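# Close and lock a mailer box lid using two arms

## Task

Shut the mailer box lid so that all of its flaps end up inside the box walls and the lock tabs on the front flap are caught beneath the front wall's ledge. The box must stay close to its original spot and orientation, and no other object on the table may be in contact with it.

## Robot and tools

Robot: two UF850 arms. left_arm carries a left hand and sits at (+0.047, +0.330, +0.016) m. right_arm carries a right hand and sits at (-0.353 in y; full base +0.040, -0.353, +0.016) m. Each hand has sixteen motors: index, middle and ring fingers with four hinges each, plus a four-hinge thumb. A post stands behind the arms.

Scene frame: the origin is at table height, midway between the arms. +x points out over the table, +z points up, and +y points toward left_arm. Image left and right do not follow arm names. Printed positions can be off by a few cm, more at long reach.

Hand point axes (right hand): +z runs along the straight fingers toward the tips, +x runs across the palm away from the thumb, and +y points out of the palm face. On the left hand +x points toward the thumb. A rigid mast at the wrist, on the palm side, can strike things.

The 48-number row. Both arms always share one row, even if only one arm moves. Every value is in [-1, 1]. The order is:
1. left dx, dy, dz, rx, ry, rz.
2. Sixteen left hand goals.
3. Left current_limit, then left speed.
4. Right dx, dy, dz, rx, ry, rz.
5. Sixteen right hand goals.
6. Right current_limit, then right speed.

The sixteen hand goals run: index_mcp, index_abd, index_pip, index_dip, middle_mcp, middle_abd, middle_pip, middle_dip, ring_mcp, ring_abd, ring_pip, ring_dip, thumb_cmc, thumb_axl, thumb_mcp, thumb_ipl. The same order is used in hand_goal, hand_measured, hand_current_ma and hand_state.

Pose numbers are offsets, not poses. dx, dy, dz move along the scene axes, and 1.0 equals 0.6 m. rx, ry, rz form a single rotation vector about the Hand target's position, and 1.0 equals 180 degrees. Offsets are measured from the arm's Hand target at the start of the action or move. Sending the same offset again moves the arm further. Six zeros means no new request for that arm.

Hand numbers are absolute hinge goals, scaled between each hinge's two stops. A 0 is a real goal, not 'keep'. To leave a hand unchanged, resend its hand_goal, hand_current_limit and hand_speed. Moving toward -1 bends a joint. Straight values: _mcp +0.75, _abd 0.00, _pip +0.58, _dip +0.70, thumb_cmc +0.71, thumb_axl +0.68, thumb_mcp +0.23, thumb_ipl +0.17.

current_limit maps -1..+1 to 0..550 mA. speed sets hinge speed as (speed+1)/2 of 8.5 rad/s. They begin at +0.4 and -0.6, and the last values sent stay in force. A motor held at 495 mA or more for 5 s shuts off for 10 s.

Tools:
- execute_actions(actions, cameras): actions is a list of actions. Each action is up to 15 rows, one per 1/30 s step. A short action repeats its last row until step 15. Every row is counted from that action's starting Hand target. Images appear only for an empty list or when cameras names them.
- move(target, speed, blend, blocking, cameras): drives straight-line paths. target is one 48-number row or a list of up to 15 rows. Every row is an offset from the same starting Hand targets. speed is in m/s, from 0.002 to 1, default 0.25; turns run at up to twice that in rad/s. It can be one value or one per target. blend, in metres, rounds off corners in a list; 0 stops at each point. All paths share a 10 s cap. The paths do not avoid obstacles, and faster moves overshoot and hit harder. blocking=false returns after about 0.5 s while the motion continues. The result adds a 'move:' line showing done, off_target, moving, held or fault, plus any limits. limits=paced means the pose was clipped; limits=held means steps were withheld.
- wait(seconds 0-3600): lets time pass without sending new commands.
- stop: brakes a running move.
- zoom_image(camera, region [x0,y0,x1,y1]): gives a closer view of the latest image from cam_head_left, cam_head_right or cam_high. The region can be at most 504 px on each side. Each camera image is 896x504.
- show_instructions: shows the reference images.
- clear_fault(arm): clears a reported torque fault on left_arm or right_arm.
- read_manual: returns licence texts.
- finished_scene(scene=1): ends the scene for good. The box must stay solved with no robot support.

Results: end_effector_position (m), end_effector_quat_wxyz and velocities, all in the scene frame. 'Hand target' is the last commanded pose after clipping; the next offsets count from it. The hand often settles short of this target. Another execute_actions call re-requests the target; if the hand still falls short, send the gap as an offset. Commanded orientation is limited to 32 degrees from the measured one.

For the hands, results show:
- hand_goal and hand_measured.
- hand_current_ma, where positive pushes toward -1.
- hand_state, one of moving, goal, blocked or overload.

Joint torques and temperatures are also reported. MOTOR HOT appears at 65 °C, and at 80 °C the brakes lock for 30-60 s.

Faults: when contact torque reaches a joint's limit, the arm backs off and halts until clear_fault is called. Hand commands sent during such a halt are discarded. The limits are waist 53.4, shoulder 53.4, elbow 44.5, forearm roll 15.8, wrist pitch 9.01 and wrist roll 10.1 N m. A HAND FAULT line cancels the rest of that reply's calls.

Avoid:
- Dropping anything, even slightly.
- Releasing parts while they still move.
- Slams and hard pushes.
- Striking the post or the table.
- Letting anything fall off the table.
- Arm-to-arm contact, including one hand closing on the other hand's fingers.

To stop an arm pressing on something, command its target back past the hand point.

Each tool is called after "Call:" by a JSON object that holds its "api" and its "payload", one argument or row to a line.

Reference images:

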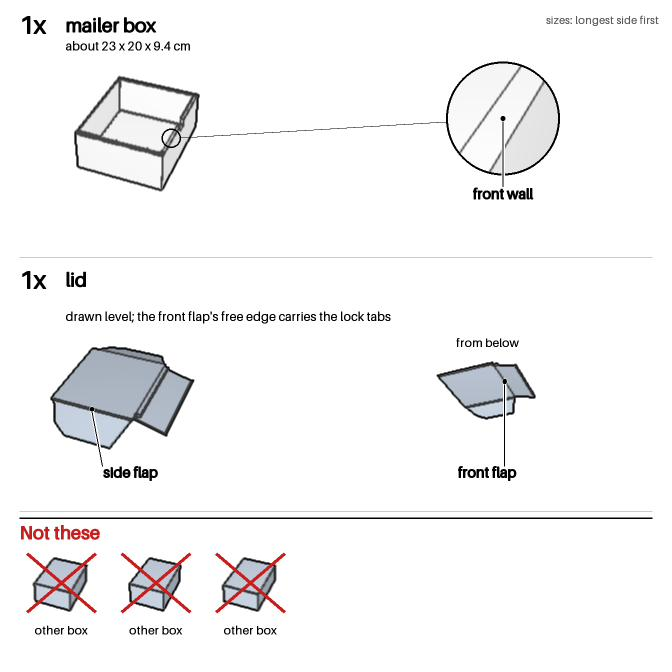

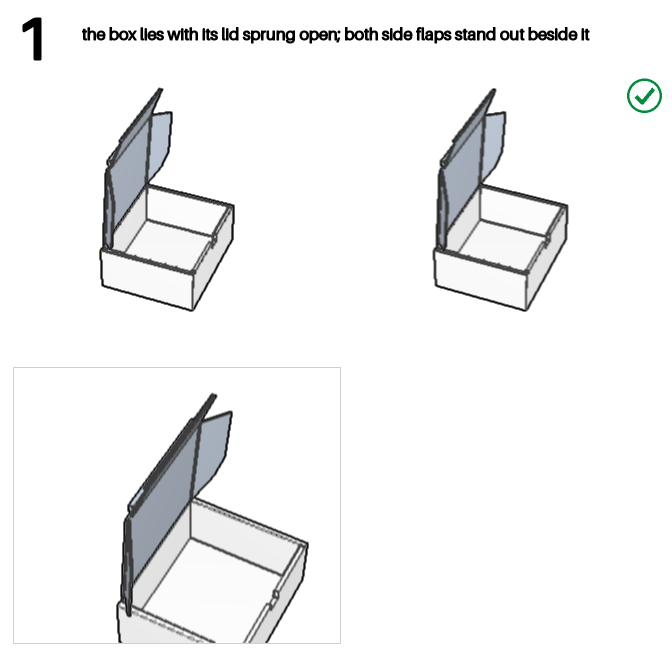

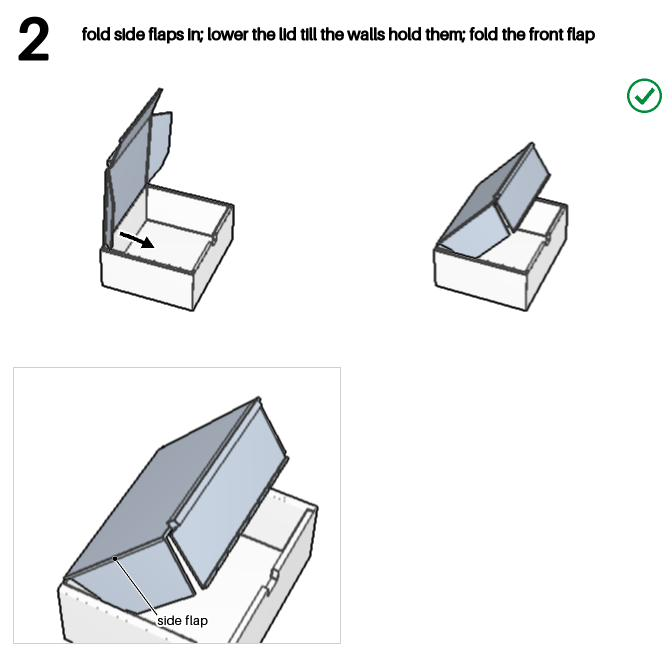

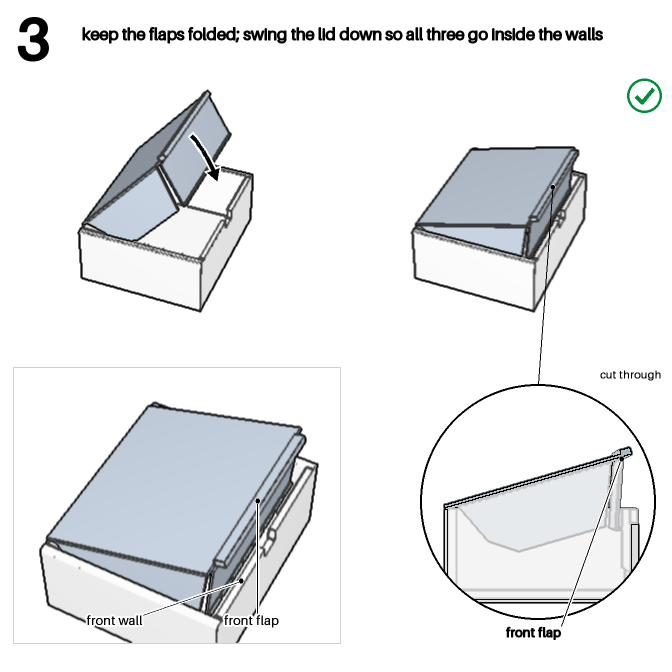

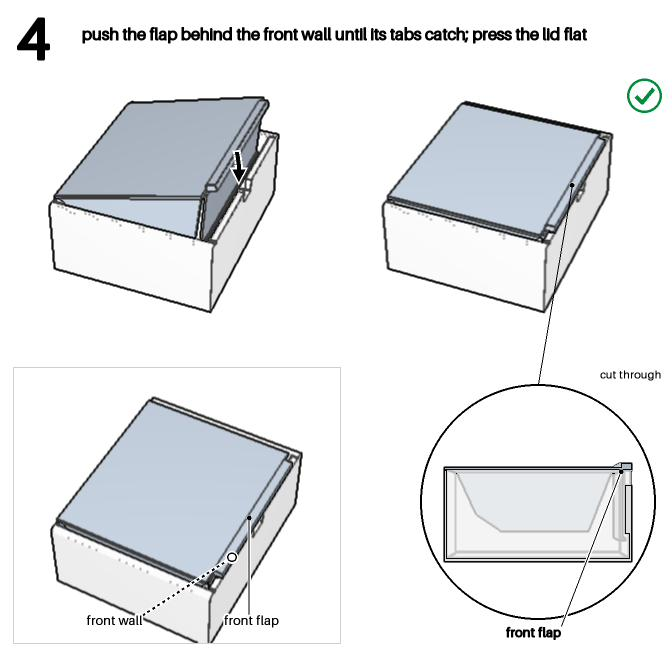

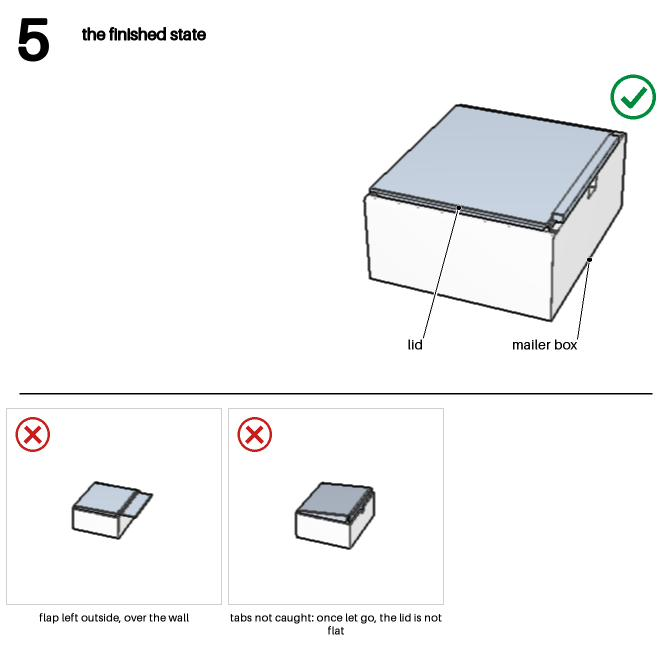

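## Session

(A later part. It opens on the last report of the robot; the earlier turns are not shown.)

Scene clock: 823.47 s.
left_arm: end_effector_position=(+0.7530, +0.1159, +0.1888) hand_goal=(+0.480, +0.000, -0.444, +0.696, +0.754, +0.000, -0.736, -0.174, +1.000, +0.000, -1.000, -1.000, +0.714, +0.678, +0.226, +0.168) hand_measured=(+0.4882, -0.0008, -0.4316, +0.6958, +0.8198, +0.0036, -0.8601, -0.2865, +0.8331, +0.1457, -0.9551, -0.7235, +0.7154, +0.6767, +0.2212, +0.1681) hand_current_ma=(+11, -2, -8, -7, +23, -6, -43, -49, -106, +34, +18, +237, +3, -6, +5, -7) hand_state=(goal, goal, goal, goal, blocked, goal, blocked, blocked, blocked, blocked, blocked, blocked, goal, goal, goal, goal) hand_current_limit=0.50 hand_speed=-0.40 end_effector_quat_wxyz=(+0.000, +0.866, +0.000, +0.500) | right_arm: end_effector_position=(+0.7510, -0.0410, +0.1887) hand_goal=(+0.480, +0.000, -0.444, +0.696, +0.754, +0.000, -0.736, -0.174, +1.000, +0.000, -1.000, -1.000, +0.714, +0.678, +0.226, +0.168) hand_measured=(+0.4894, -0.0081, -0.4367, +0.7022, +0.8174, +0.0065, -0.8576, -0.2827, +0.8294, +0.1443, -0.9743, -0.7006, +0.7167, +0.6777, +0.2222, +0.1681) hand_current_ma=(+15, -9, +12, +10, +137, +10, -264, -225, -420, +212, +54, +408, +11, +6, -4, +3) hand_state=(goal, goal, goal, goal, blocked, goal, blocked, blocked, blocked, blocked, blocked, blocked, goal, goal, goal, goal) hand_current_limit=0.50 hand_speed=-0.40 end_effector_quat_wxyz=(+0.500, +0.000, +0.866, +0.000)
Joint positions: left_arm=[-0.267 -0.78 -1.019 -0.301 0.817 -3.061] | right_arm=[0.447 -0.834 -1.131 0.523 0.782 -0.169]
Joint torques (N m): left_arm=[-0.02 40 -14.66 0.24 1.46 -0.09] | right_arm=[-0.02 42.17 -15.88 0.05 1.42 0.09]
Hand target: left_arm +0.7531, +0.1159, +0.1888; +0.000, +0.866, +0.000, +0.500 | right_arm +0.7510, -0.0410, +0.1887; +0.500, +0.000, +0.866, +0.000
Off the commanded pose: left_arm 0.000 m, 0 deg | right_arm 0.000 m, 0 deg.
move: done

Call:
{"api": "move", "payload": {
  "target": [
    [-0.0117,0,0.015,0,0,0,0.479,0,-0.445,0.696,0.753,0,-0.737,-0.174,1,0,-0.97,-0.72,0.714,0.678,0.226,0.168,0.5,-0.4,-0.0117,0,0.015,0,0,0,0.479,0,-0.445,0.696,0.753,0,-0.737,-0.174,1,0,-0.97,-0.72,0.714,0.678,0.226,0.168,0.5,-0.4]
  ],
  "speed": 0.04,
  "cameras": ["all"]
}}

Call:
{"api": "zoom_image", "payload": {
  "camera": "cam_high",
  "region": [300, 220, 460, 360]
}}

Call:
{"api": "zoom_image", "payload": {
  "camera": "cam_head_left",
  "region": [420, 130, 580, 270]
}}

Scene clock: 829.80 s.
left_arm: end_effector_position=(+0.7461, +0.1159, +0.1977) hand_goal=(+0.480, +0.000, -0.444, +0.696, +0.754, +0.000, -0.736, -0.174, +1.000, +0.000, -0.970, -0.720, +0.714, +0.678, +0.226, +0.168) hand_measured=(+0.4882, -0.0008, -0.4303, +0.6958, +0.8222, -0.0052, -0.8601, -0.2878, +0.9838, +0.0461, -0.9525, -0.6942, +0.7154, +0.6777, +0.2203, +0.1681) hand_current_ma=(+6, -3, -8, -8, +26, -9, -44, -48, -7, +3, +11, +7, +7, -7, +3, -6) hand_state=(goal, goal, goal, goal, blocked, goal, blocked, blocked, goal, blocked, goal, blocked, goal, goal, goal, goal) hand_current_limit=0.50 hand_speed=-0.40 end_effector_quat_wxyz=(+0.000, +0.866, +0.000, +0.500) | right_arm: end_effector_position=(+0.7440, -0.0410, +0.1976) hand_goal=(+0.480, +0.000, -0.444, +0.696, +0.754, +0.000, -0.736, -0.174, +1.000, +0.000, -0.970, -0.720, +0.714, +0.678, +0.226, +0.168) hand_measured=(+0.4894, -0.0096, -0.4367, +0.7034, +0.8162, +0.0065, -0.8589, -0.2840, +0.9886, +0.0402, -0.9564, -0.6879, +0.7180, +0.6767, +0.2222, +0.1691) hand_current_ma=(+17, -12, +13, +12, +141, +7, -265, -227, -27, +60, +28, +57, +12, +2, -4, +0) hand_state=(goal, goal, goal, goal, blocked, goal, blocked, blocked, goal, blocked, goal, blocked, goal, goal, goal, goal) hand_current_limit=0.50 hand_speed=-0.40 end_effector_quat_wxyz=(+0.500, +0.000, +0.866, +0.000)
Joint positions: left_arm=[-0.27 -0.751 -0.994 -0.306 0.813 -3.058] | right_arm=[0.452 -0.805 -1.106 0.531 0.78 -0.173]
Joint torques (N m): left_arm=[-0.02 39.28 -14.71 0.25 1.45 -0.09] | right_arm=[13.99 41.52 -15.92 0.05 1.41 -2.1]
Hand target: left_arm +0.7460, +0.1159, +0.1978; +0.000, +0.866, +0.000, +0.500 | right_arm +0.7440, -0.0410, +0.1977; +0.500, +0.000, +0.866, +0.000
Off the commanded pose: left_arm 0.000 m, 0 deg | right_arm 0.000 m, 0 deg.
move: done

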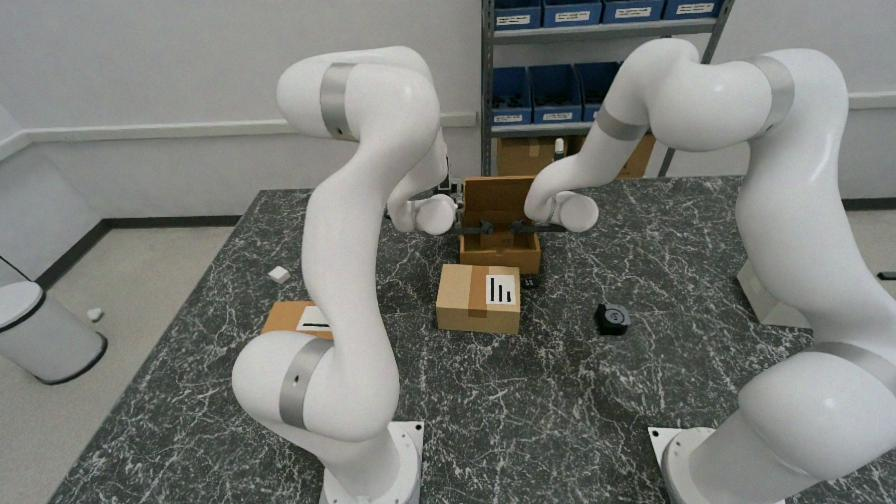

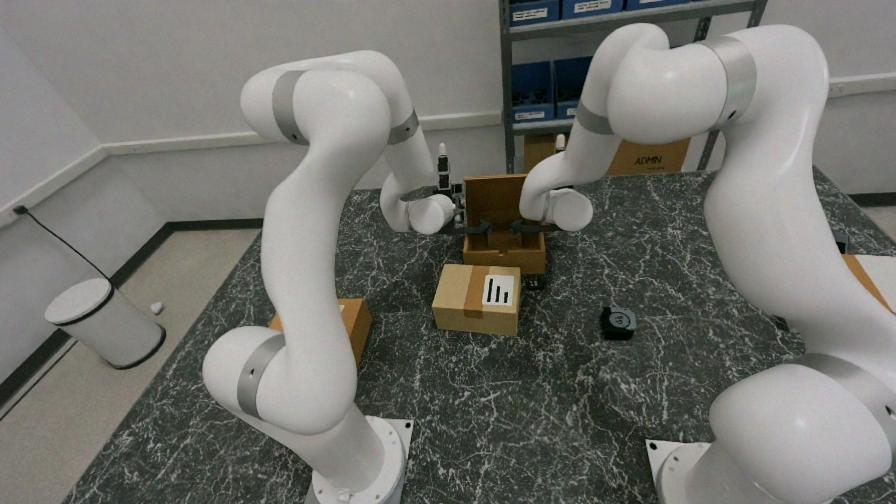

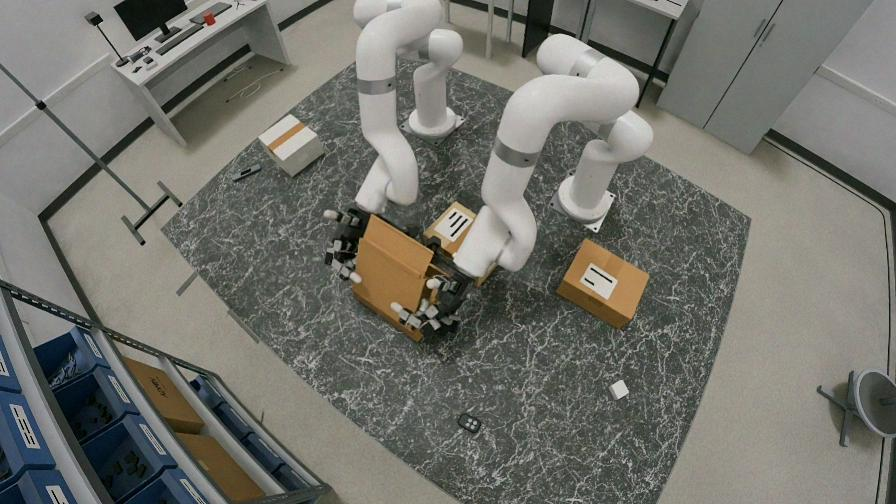

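Scaled by 3.150 from the camera's image (finer frame: 1280x720).

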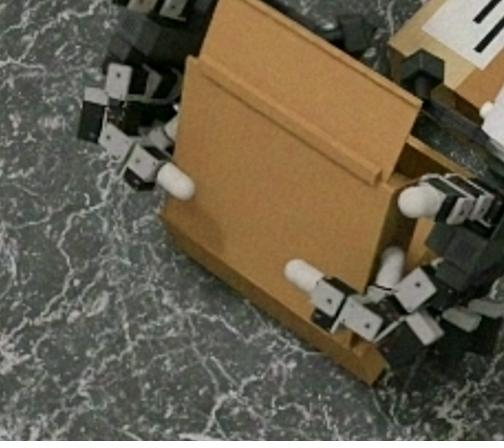

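Scaled by 3.150 from the camera's image (finer frame: 1280x720).

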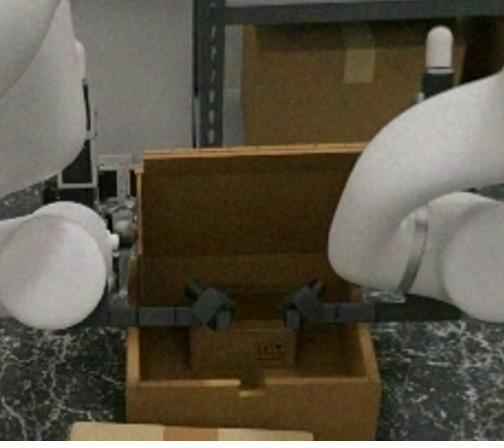

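Call:
{"api": "move", "payload": {
  "target": [
    [-0.02,0,-0.025,0,0,0,0.479,0,-0.445,0.696,0.753,0,-0.737,-0.174,1,0,-0.97,-0.72,0.714,0.678,0.226,0.168,0.5,-0.4,-0.02,0,-0.025,0,0,0,0.479,0,-0.445,0.696,0.753,0,-0.737,-0.174,1,0,-0.97,-0.72,0.714,0.678,0.226,0.168,0.5,-0.4]
  ],
  "speed": 0.04,
  "cameras": ["all"]
}}

Call:
{"api": "zoom_image", "payload": {
  "camera": "cam_high",
  "region": [300, 220, 460, 360]
}}

Call:
{"api": "zoom_image", "payload": {
  "camera": "cam_head_left",
  "region": [420, 130, 580, 270]
}}

Scene clock: 853.07 s.
left_arm: end_effector_position=(+0.7341, +0.1159, +0.1828) hand_goal=(+0.480, +0.000, -0.444, +0.696, +0.754, +0.000, -0.736, -0.174, +1.000, +0.000, -0.970, -0.720, +0.714, +0.678, +0.226, +0.168) hand_measured=(+0.4882, -0.0008, -0.4316, +0.6958, +0.7993, -0.0110, -0.8653, -0.2865, +0.9850, +0.0461, -0.9525, -0.6942, +0.7154, +0.6777, +0.2203, +0.1672) hand_current_ma=(+5, -4, -4, -10, +13, -6, -47, -50, -7, +5, +8, +9, +9, -6, -1, -10) hand_state=(goal, goal, goal, goal, blocked, goal, blocked, blocked, goal, blocked, goal, blocked, goal, goal, goal, goal) hand_current_limit=0.50 hand_speed=-0.40 end_effector_quat_wxyz=(+0.000, +0.866, +0.000, +0.500) | right_arm: end_effector_position=(+0.7320, -0.0410, +0.1827) hand_goal=(+0.480, +0.000, -0.444, +0.696, +0.754, +0.000, -0.736, -0.174, +1.000, +0.000, -0.970, -0.720, +0.714, +0.678, +0.226, +0.168) hand_measured=(+0.4882, -0.0096, -0.4354, +0.7022, +0.7993, +0.0065, -0.8601, -0.2827, +0.9886, +0.0432, -0.9577, -0.6866, +0.7180, +0.6777, +0.2212, +0.1662) hand_current_ma=(+18, -6, +11, +11, +92, +9, -273, -235, -32, +58, +38, +57, +13, +7, -4, +6) hand_state=(goal, goal, goal, goal, blocked, goal, blocked, blocked, goal, blocked, goal, blocked, goal, goal, goal, goal) hand_current_limit=0.50 hand_speed=-0.40 end_effector_quat_wxyz=(+0.500, +0.000, +0.866, +0.000)
Joint positions: left_arm=[-0.276 -0.768 -0.968 -0.302 0.855 -3.074] | right_arm=[0.461 -0.821 -1.08 0.522 0.817 -0.147]
Joint torques (N m): left_arm=[-0.02 23.54 -14.01 0.2 1.45 -0.09] | right_arm=[14.62 41.26 -15.3 0.04 5.64 0.09]
Hand target: left_arm +0.7340, +0.1159, +0.1828; +0.000, +0.866, +0.000, +0.500 | right_arm +0.7320, -0.0410, +0.1827; +0.500, +0.000, +0.866, +0.000
Off the commanded pose: left_arm 0.000 m, 0 deg | right_arm 0.000 m, 0 deg.
move: done

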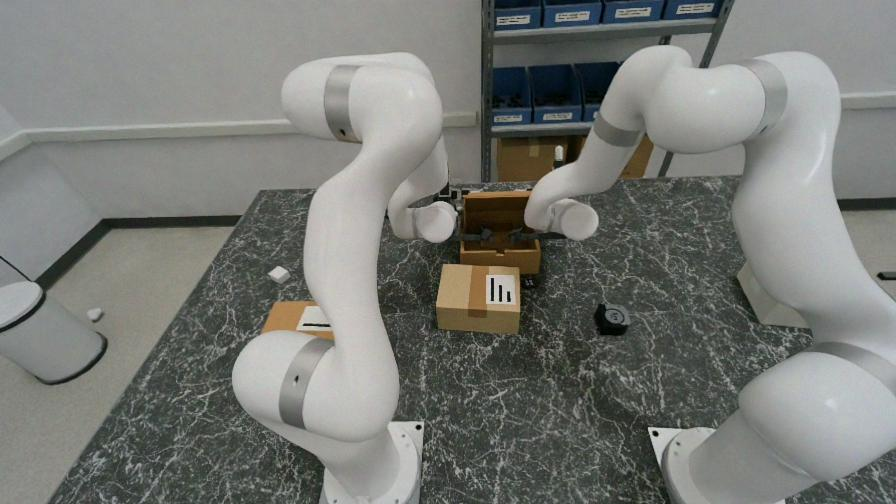

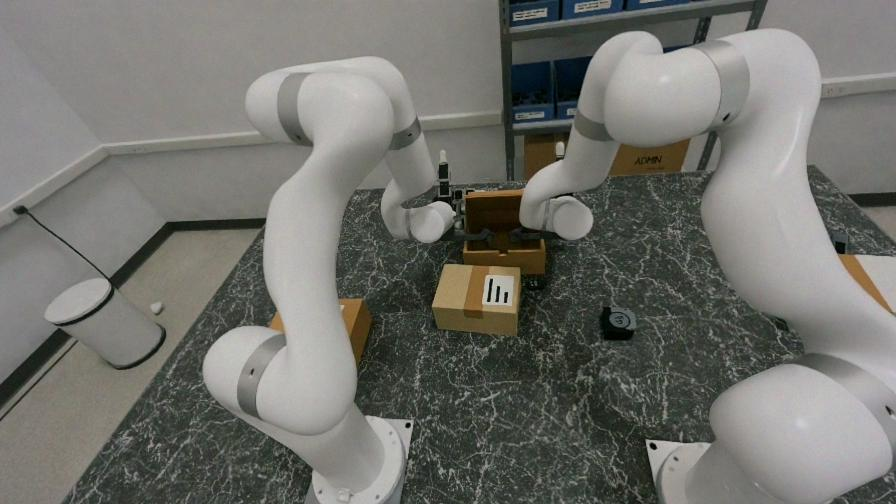

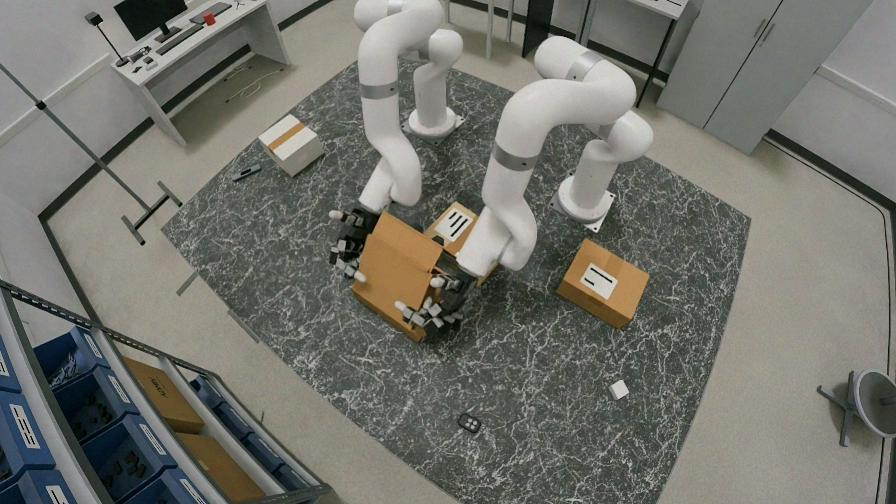

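Scaled by 3.150 from the camera's image (finer frame: 1280x720).

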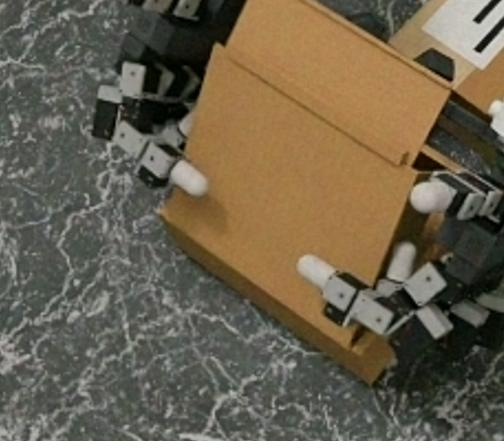

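Scaled by 3.150 from the camera's image (finer frame: 1280x720).

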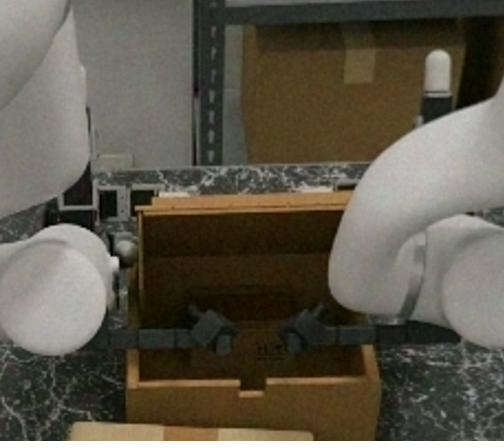

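Call:
{"api": "move", "payload": {
  "target": [
    [-0.025,0,-0.02,0,0,0,0.479,0,-0.445,0.696,0.753,0,-0.737,-0.174,1,0,-0.97,-0.72,0.714,0.678,0.226,0.168,0.5,-0.4,-0.025,0,-0.02,0,0,0,0.479,0,-0.445,0.696,0.753,0,-0.737,-0.174,1,0,-0.97,-0.72,0.714,0.678,0.226,0.168,0.5,-0.4]
  ],
  "speed": 0.04,
  "cameras": ["all"]
}}

Call:
{"api": "zoom_image", "payload": {
  "camera": "cam_high",
  "region": [300, 220, 460, 360]
}}

Call:
{"api": "zoom_image", "payload": {
  "camera": "cam_head_left",
  "region": [420, 130, 580, 270]
}}

Scene clock: 860.30 s.
left_arm: end_effector_position=(+0.7191, +0.1159, +0.1708) hand_goal=(+0.480, +0.000, -0.444, +0.696, +0.754, +0.000, -0.736, -0.174, +1.000, +0.000, -0.970, -0.720, +0.714, +0.678, +0.226, +0.168) hand_measured=(+0.4882, -0.0008, -0.4303, +0.6958, +0.7993, -0.0110, -0.8640, -0.2878, +0.9850, +0.0461, -0.9512, -0.6942, +0.7154, +0.6777, +0.2203, +0.1681) hand_current_ma=(+3, -3, -6, -4, +11, -8, -49, -48, -7, +4, +11, +13, +9, -10, +1, -10) hand_state=(goal, goal, goal, goal, blocked, goal, blocked, blocked, goal, blocked, goal, blocked, goal, goal, goal, goal) hand_current_limit=0.50 hand_speed=-0.40 end_effector_quat_wxyz=(+0.000, +0.866, +0.000, +0.500) | right_arm: end_effector_position=(+0.7170, -0.0410, +0.1707) hand_goal=(+0.480, +0.000, -0.444, +0.696, +0.754, +0.000, -0.736, -0.174, +1.000, +0.000, -0.970, -0.720, +0.714, +0.678, +0.226, +0.168) hand_measured=(+0.4894, -0.0096, -0.4354, +0.7022, +0.7993, +0.0080, -0.8589, -0.2814, +0.9874, +0.0417, -0.9577, -0.6879, +0.7180, +0.6777, +0.2222, +0.1672) hand_current_ma=(+22, -12, +11, +10, +95, +10, -271, -228, -28, +63, +31, +56, +10, +4, +2, +1) hand_state=(goal, goal, goal, goal, blocked, goal, blocked, blocked, goal, blocked, goal, blocked, goal, goal, goal, goal) hand_current_limit=0.50 hand_speed=-0.40 end_effector_quat_wxyz=(+0.500, +0.000, +0.866, +0.000)
Joint positions: left_arm=[-0.284 -0.777 -0.934 -0.3 0.896 -3.089] | right_arm=[0.473 -0.827 -1.047 0.518 0.853 -0.123]
Joint torques (N m): left_arm=[-13.56 20.78 -13.28 0.16 1.45 -0.09] | right_arm=[-0.02 40.78 -14.65 0.03 1.42 0.09]
Hand target: left_arm +0.7190, +0.1159, +0.1708; +0.000, +0.866, +0.000, +0.500 | right_arm +0.7170, -0.0410, +0.1707; +0.500, +0.000, +0.866, +0.000
Off the commanded pose: left_arm 0.000 m, 0 deg | right_arm 0.000 m, 0 deg.
move: done

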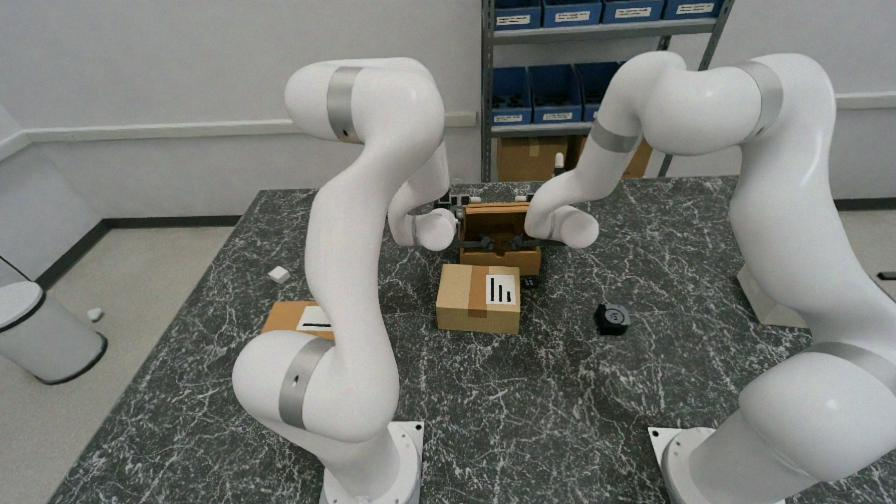

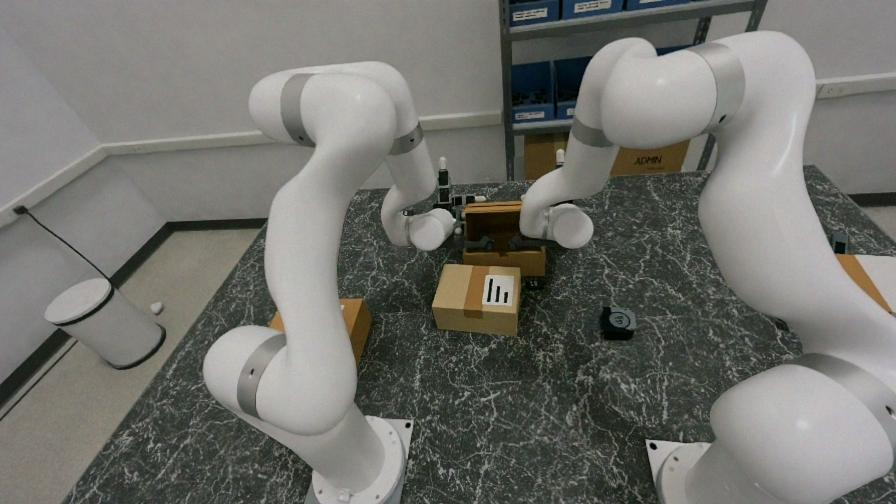

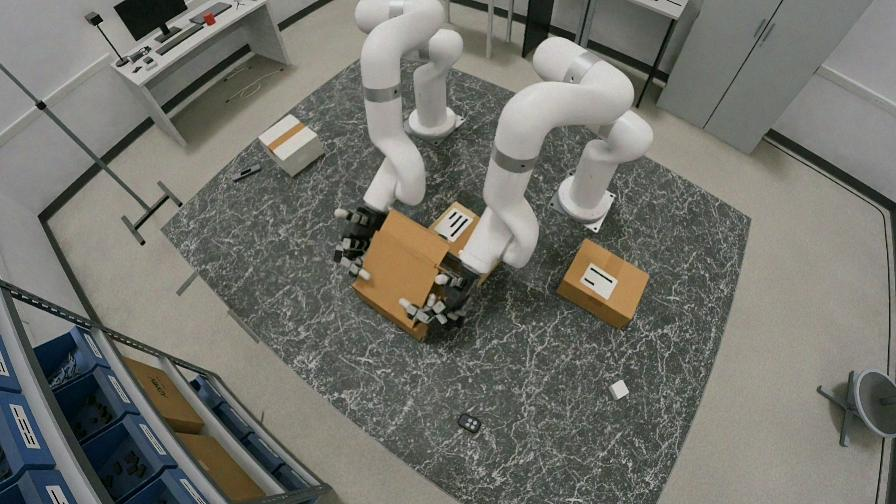

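Scaled by 3.150 from the camera's image (finer frame: 1280x720).

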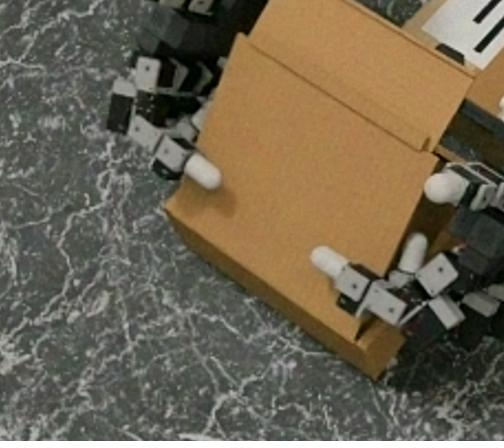

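Scaled by 3.150 from the camera's image (finer frame: 1280x720).

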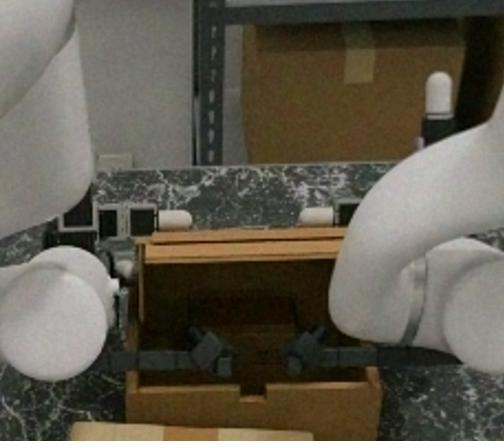

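Call:
{"api": "move", "payload": {
  "target": [0,0,0,0,0,0,0.479,0,-0.445,0.696,1,0,-0.97,-0.7,1,0,-0.97,-0.72,0.714,0.678,0.226,0.168,0.5,-0.85,0,0,0,0,0,0,0.479,0,-0.445,0.696,1,0,-0.97,-0.7,1,0,-0.97,-0.72,0.714,0.678,0.226,0.168,0.5,-0.85],
  "speed": 0.04,
  "cameras": ["all"]
}}

Call:
{"api": "zoom_image", "payload": {
  "camera": "cam_high",
  "region": [320, 220, 460, 360]
}}

Call:
{"api": "zoom_image", "payload": {
  "camera": "cam_head_left",
  "region": [420, 150, 560, 290]
}}

Call:
{"api": "zoom_image", "payload": {
  "camera": "cam_head_right",
  "region": [420, 150, 560, 290]
}}

Scene clock: 869.20 s.
left_arm: end_effector_position=(+0.7190, +0.1159, +0.1708) hand_goal=(+0.480, +0.000, -0.444, +0.696, +1.000, +0.000, -0.970, -0.700, +1.000, +0.000, -0.970, -0.720, +0.714, +0.678, +0.226, +0.168) hand_measured=(+0.4882, -0.0008, -0.4303, +0.6958, +0.9922, -0.0096, -0.9577, -0.6853, +0.9850, +0.0446, -0.9525, -0.6942, +0.7154, +0.6777, +0.2203, +0.1681) hand_current_ma=(+6, -3, -11, -8, +2, -9, +12, +3, -8, +8, +5, +9, +3, -9, +1, -7) hand_state=(goal, goal, goal, goal, goal, goal, goal, goal, goal, blocked, goal, blocked, goal, goal, goal, goal) hand_current_limit=0.50 hand_speed=-0.85 end_effector_quat_wxyz=(+0.000, +0.866, +0.000, +0.500) | right_arm: end_effector_position=(+0.7170, -0.0410, +0.1707) hand_goal=(+0.480, +0.000, -0.444, +0.696, +1.000, +0.000, -0.970, -0.700, +1.000, +0.000, -0.970, -0.720, +0.714, +0.678, +0.226, +0.168) hand_measured=(+0.4882, -0.0096, -0.4367, +0.7022, +0.9947, -0.0052, -0.9589, -0.6815, +0.9874, +0.0417, -0.9551, -0.6866, +0.7180, +0.6767, +0.2222, +0.1672) hand_current_ma=(+22, -13, +9, +13, -10, -3, +20, +41, -27, +63, +29, +57, +12, +6, -12, -1) hand_state=(goal, goal, goal, goal, goal, goal, goal, goal, goal, blocked, goal, blocked, goal, goal, goal, goal) hand_current_limit=0.50 hand_speed=-0.85 end_effector_quat_wxyz=(+0.500, +0.000, +0.866, +0.000)
Joint positions: left_arm=[-0.284 -0.777 -0.934 -0.3 0.897 -3.089] | right_arm=[0.473 -0.827 -1.047 0.518 0.853 -0.123]
Joint torques (N m): left_arm=[-0.02 38.52 -13.27 0.16 1.45 -0.08] | right_arm=[-0.02 40.77 -14.64 0.03 1.42 0.08]
Hand target: left_arm +0.7190, +0.1159, +0.1708; +0.000, +0.866, +0.000, +0.500 | right_arm +0.7170, -0.0410, +0.1707; +0.500, +0.000, +0.866, +0.000
Off the commanded pose: left_arm 0.000 m, 0 deg | right_arm 0.000 m, 0 deg.
move: done

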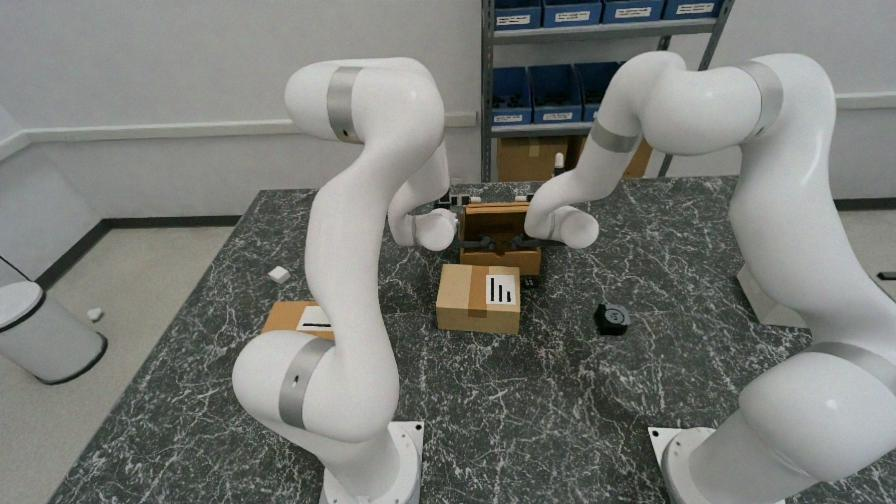

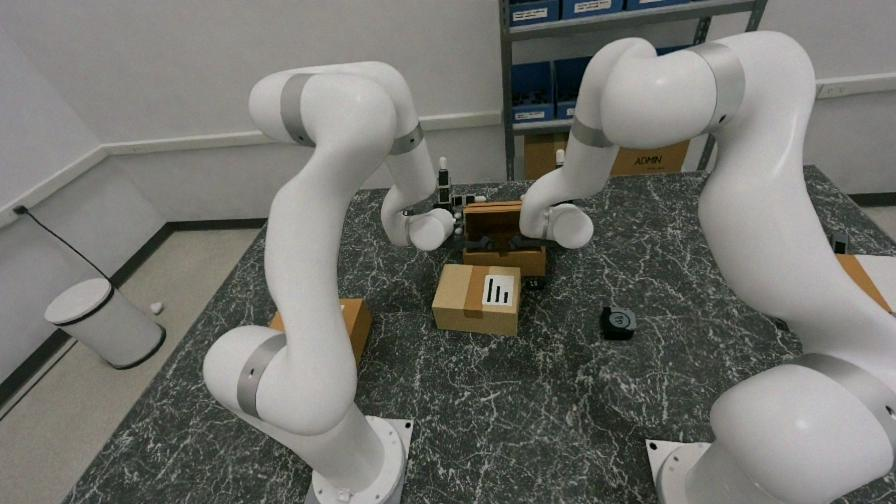

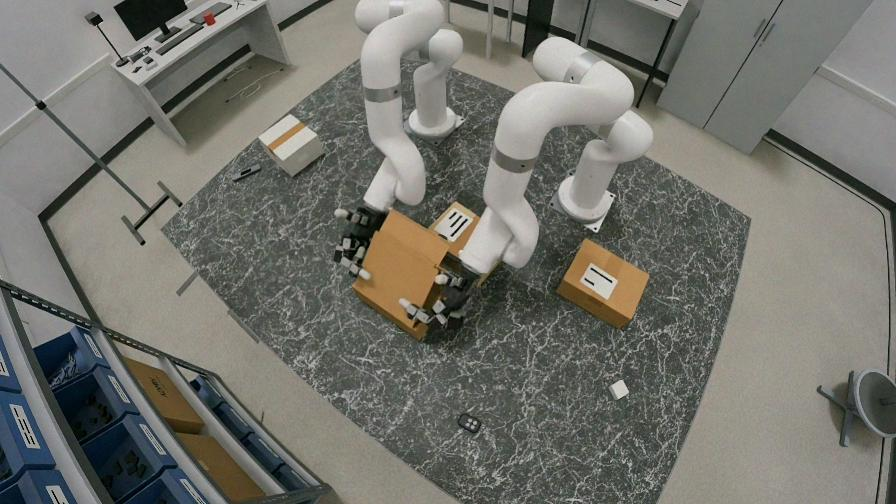

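Scaled by 3.600 from the camera's image (finer frame: 1280x720).

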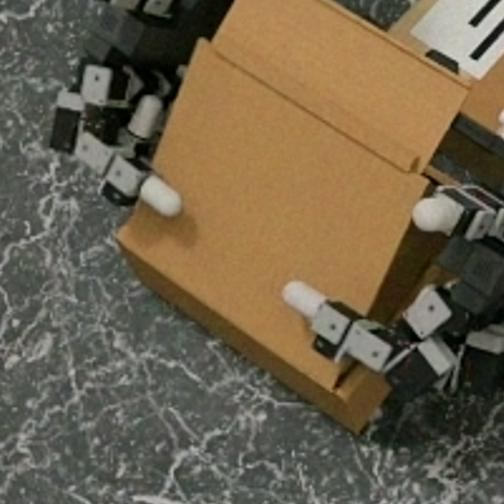

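Scaled by 3.600 from the camera's image (finer frame: 1280x720).

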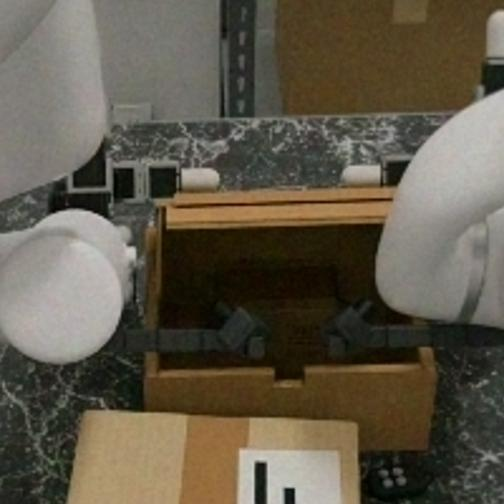

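Scaled by 3.600 from the camera's image (finer frame: 1280x720).

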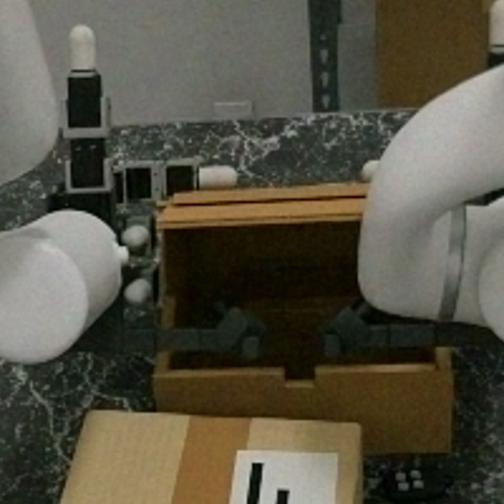

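Call:
{"api": "zoom_image", "payload": {
  "camera": "cam_head_left",
  "region": [450, 190, 560, 290]
}}

Call:
{"api": "zoom_image", "payload": {
  "camera": "cam_head_right",
  "region": [450, 190, 560, 290]
}}

Call:
{"api": "zoom_image", "payload": {
  "camera": "cam_high",
  "region": [340, 200, 520, 360]
}}

Scaled by 4.582 from the camera's image (finer frame: 1280x720).

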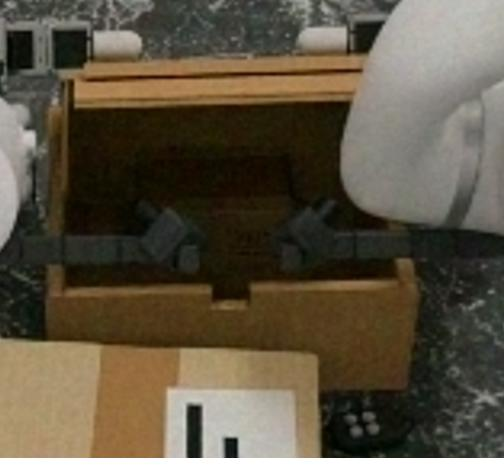

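Scaled by 4.582 from the camera's image (finer frame: 1280x720).

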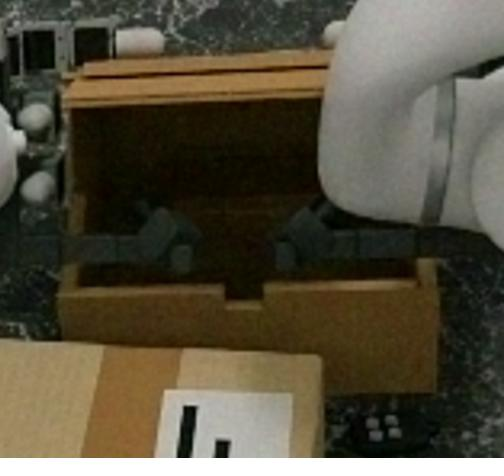

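Scaled by 2.800 from the camera's image (finer frame: 1280x720).

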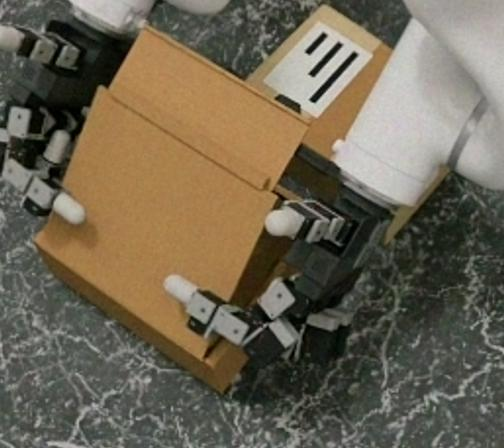

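Call:
{"api": "move", "payload": {
  "target": [
    [0,0,0,0,0,0,0.479,0,-0.445,0.696,1,0,-0.97,-0.7,1,0,-0.97,-0.72,0.714,0.678,0.226,0.168,0.5,-0.85,0,-0.25,0,0,0,0,0.479,0,-0.445,0.696,1,0,-0.97,-0.7,1,0,-0.97,-0.72,0.714,0.678,-0.787,0.168,0.5,-0.6],
    [0,0,0,0,0,0,0.479,0,-0.445,0.696,1,0,-0.97,-0.7,1,0,-0.97,-0.72,0.714,0.678,0.226,0.168,0.5,-0.85,-0.1,-0.35,0.4,0,0,0,0.479,0,-0.445,0.696,1,0,-0.97,-0.7,1,0,-0.97,-0.72,0.714,0.678,-0.787,0.168,0.5,-0.6]
  ],
  "speed": 0.15,
  "blend": 0.02,
  "cameras": ["all"]
}}

Call:
{"api": "zoom_image", "payload": {
  "camera": "cam_high",
  "region": [320, 200, 480, 360]
}}

Call:
{"api": "zoom_image", "payload": {
  "camera": "cam_head_left",
  "region": [440, 180, 560, 290]
}}

Call:
{"api": "zoom_image", "payload": {
  "camera": "cam_head_right",
  "region": [440, 180, 560, 290]
}}

Scene clock: 1027.00 s.
left_arm: end_effector_position=(+0.7190, +0.1159, +0.1708) hand_goal=(+0.480, +0.000, -0.444, +0.696, +1.000, +0.000, -0.970, -0.700, +1.000, +0.000, -0.970, -0.720, +0.714, +0.678, +0.226, +0.168) hand_measured=(+0.4882, -0.0008, -0.4316, +0.6958, +0.9922, -0.0096, -0.9577, -0.6840, +0.9838, +0.0446, -0.9512, -0.6942, +0.7154, +0.6777, +0.2203, +0.1672) hand_current_ma=(+7, -1, -5, -8, +2, -7, +13, -2, -9, +8, +12, +10, +5, -7, +1, -9) hand_state=(goal, goal, goal, goal, goal, goal, goal, goal, goal, blocked, goal, blocked, goal, goal, goal, goal) hand_current_limit=0.50 hand_speed=-0.85 end_effector_quat_wxyz=(+0.000, +0.866, +0.000, +0.500) | right_arm: end_effector_position=(+0.6569, -0.2510, +0.4106) hand_goal=(+0.480, +0.000, -0.444, +0.696, +1.000, +0.000, -0.970, -0.700, +1.000, +0.000, -0.970, -0.720, +0.714, +0.678, -0.786, +0.168) hand_measured=(+0.4882, -0.0096, -0.4367, +0.7034, +0.9947, -0.0037, -0.9602, -0.6828, +0.9886, +0.0417, -0.9577, -0.6879, +0.7180, +0.6756, -0.7417, +0.1776) hand_current_ma=(+20, -8, +15, +16, -7, -2, +24, +39, -26, +57, +29, +60, +14, +1, +131, +23) hand_state=(goal, goal, goal, goal, goal, goal, goal, goal, goal, blocked, goal, blocked, goal, goal, blocked, goal) hand_current_limit=0.50 hand_speed=-0.60 end_effector_quat_wxyz=(+0.500, +0.000, +0.866, +0.000)
Joint positions: left_arm=[-0.284 -0.777 -0.934 -0.3 0.897 -3.089] | right_arm=[0.068 -0.129 -0.731 0.08 0.446 -0.051]
Joint torques (N m): left_arm=[-0.02 38.52 -13.27 0.16 1.45 -0.08] | right_arm=[-0.01 24.09 -19.52 0.45 1.44 0.08]
Hand target: left_arm +0.7190, +0.1159, +0.1708; +0.000, +0.866, +0.000, +0.500 | right_arm +0.6570, -0.2510, +0.4107; +0.500, +0.000, +0.866, +0.000
Off the commanded pose: left_arm 0.000 m, 0 deg | right_arm 0.000 m, 0 deg.
move: done

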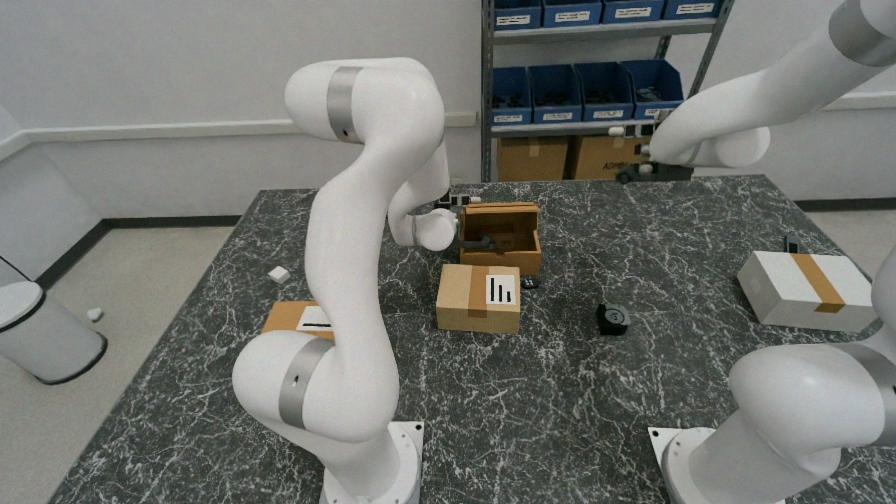

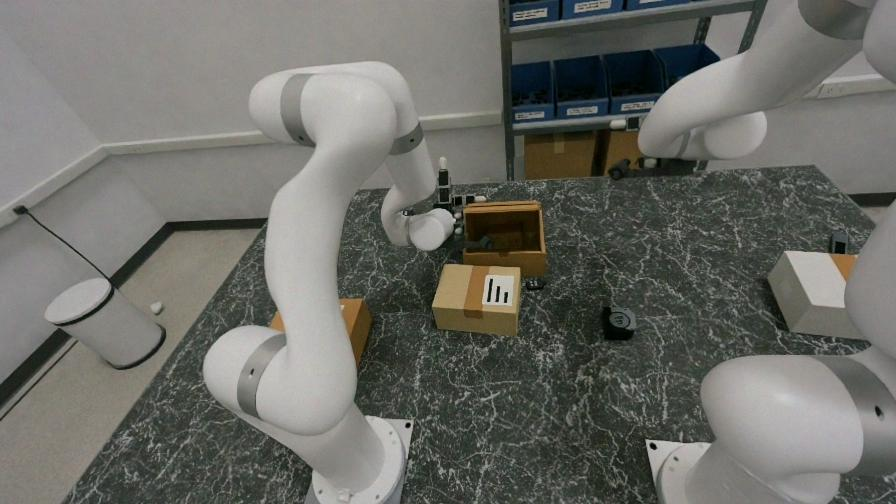

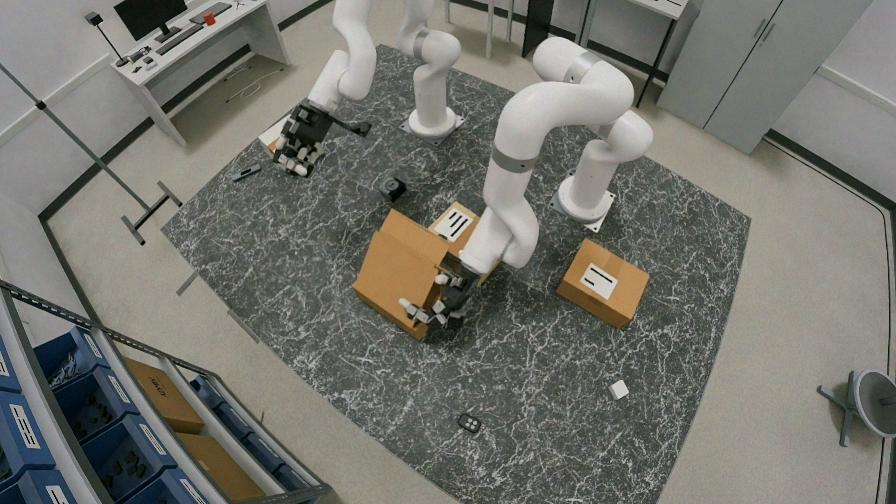

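Scaled by 3.150 from the camera's image (finer frame: 1280x720).

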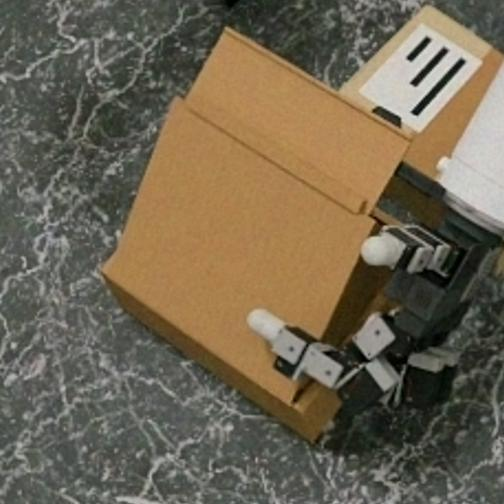

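Scaled by 4.200 from the camera's image (finer frame: 1280x720).

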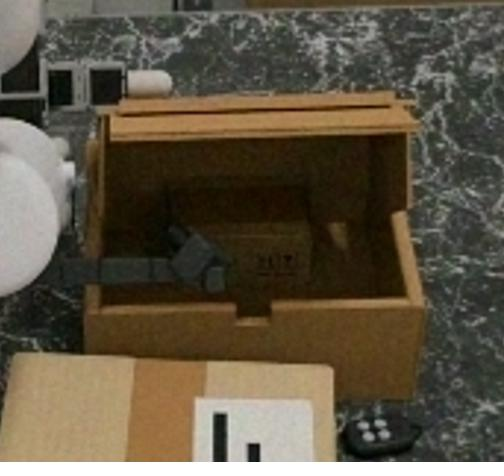

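Scaled by 4.200 from the camera's image (finer frame: 1280x720).

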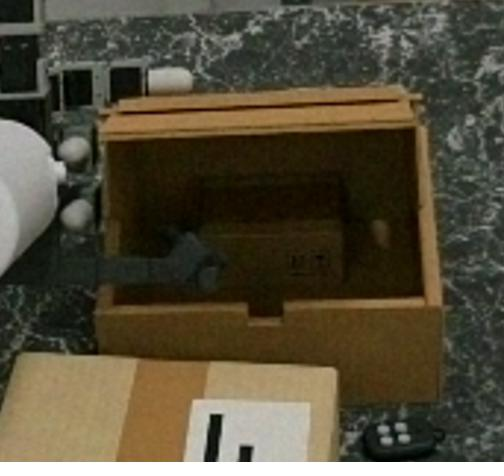

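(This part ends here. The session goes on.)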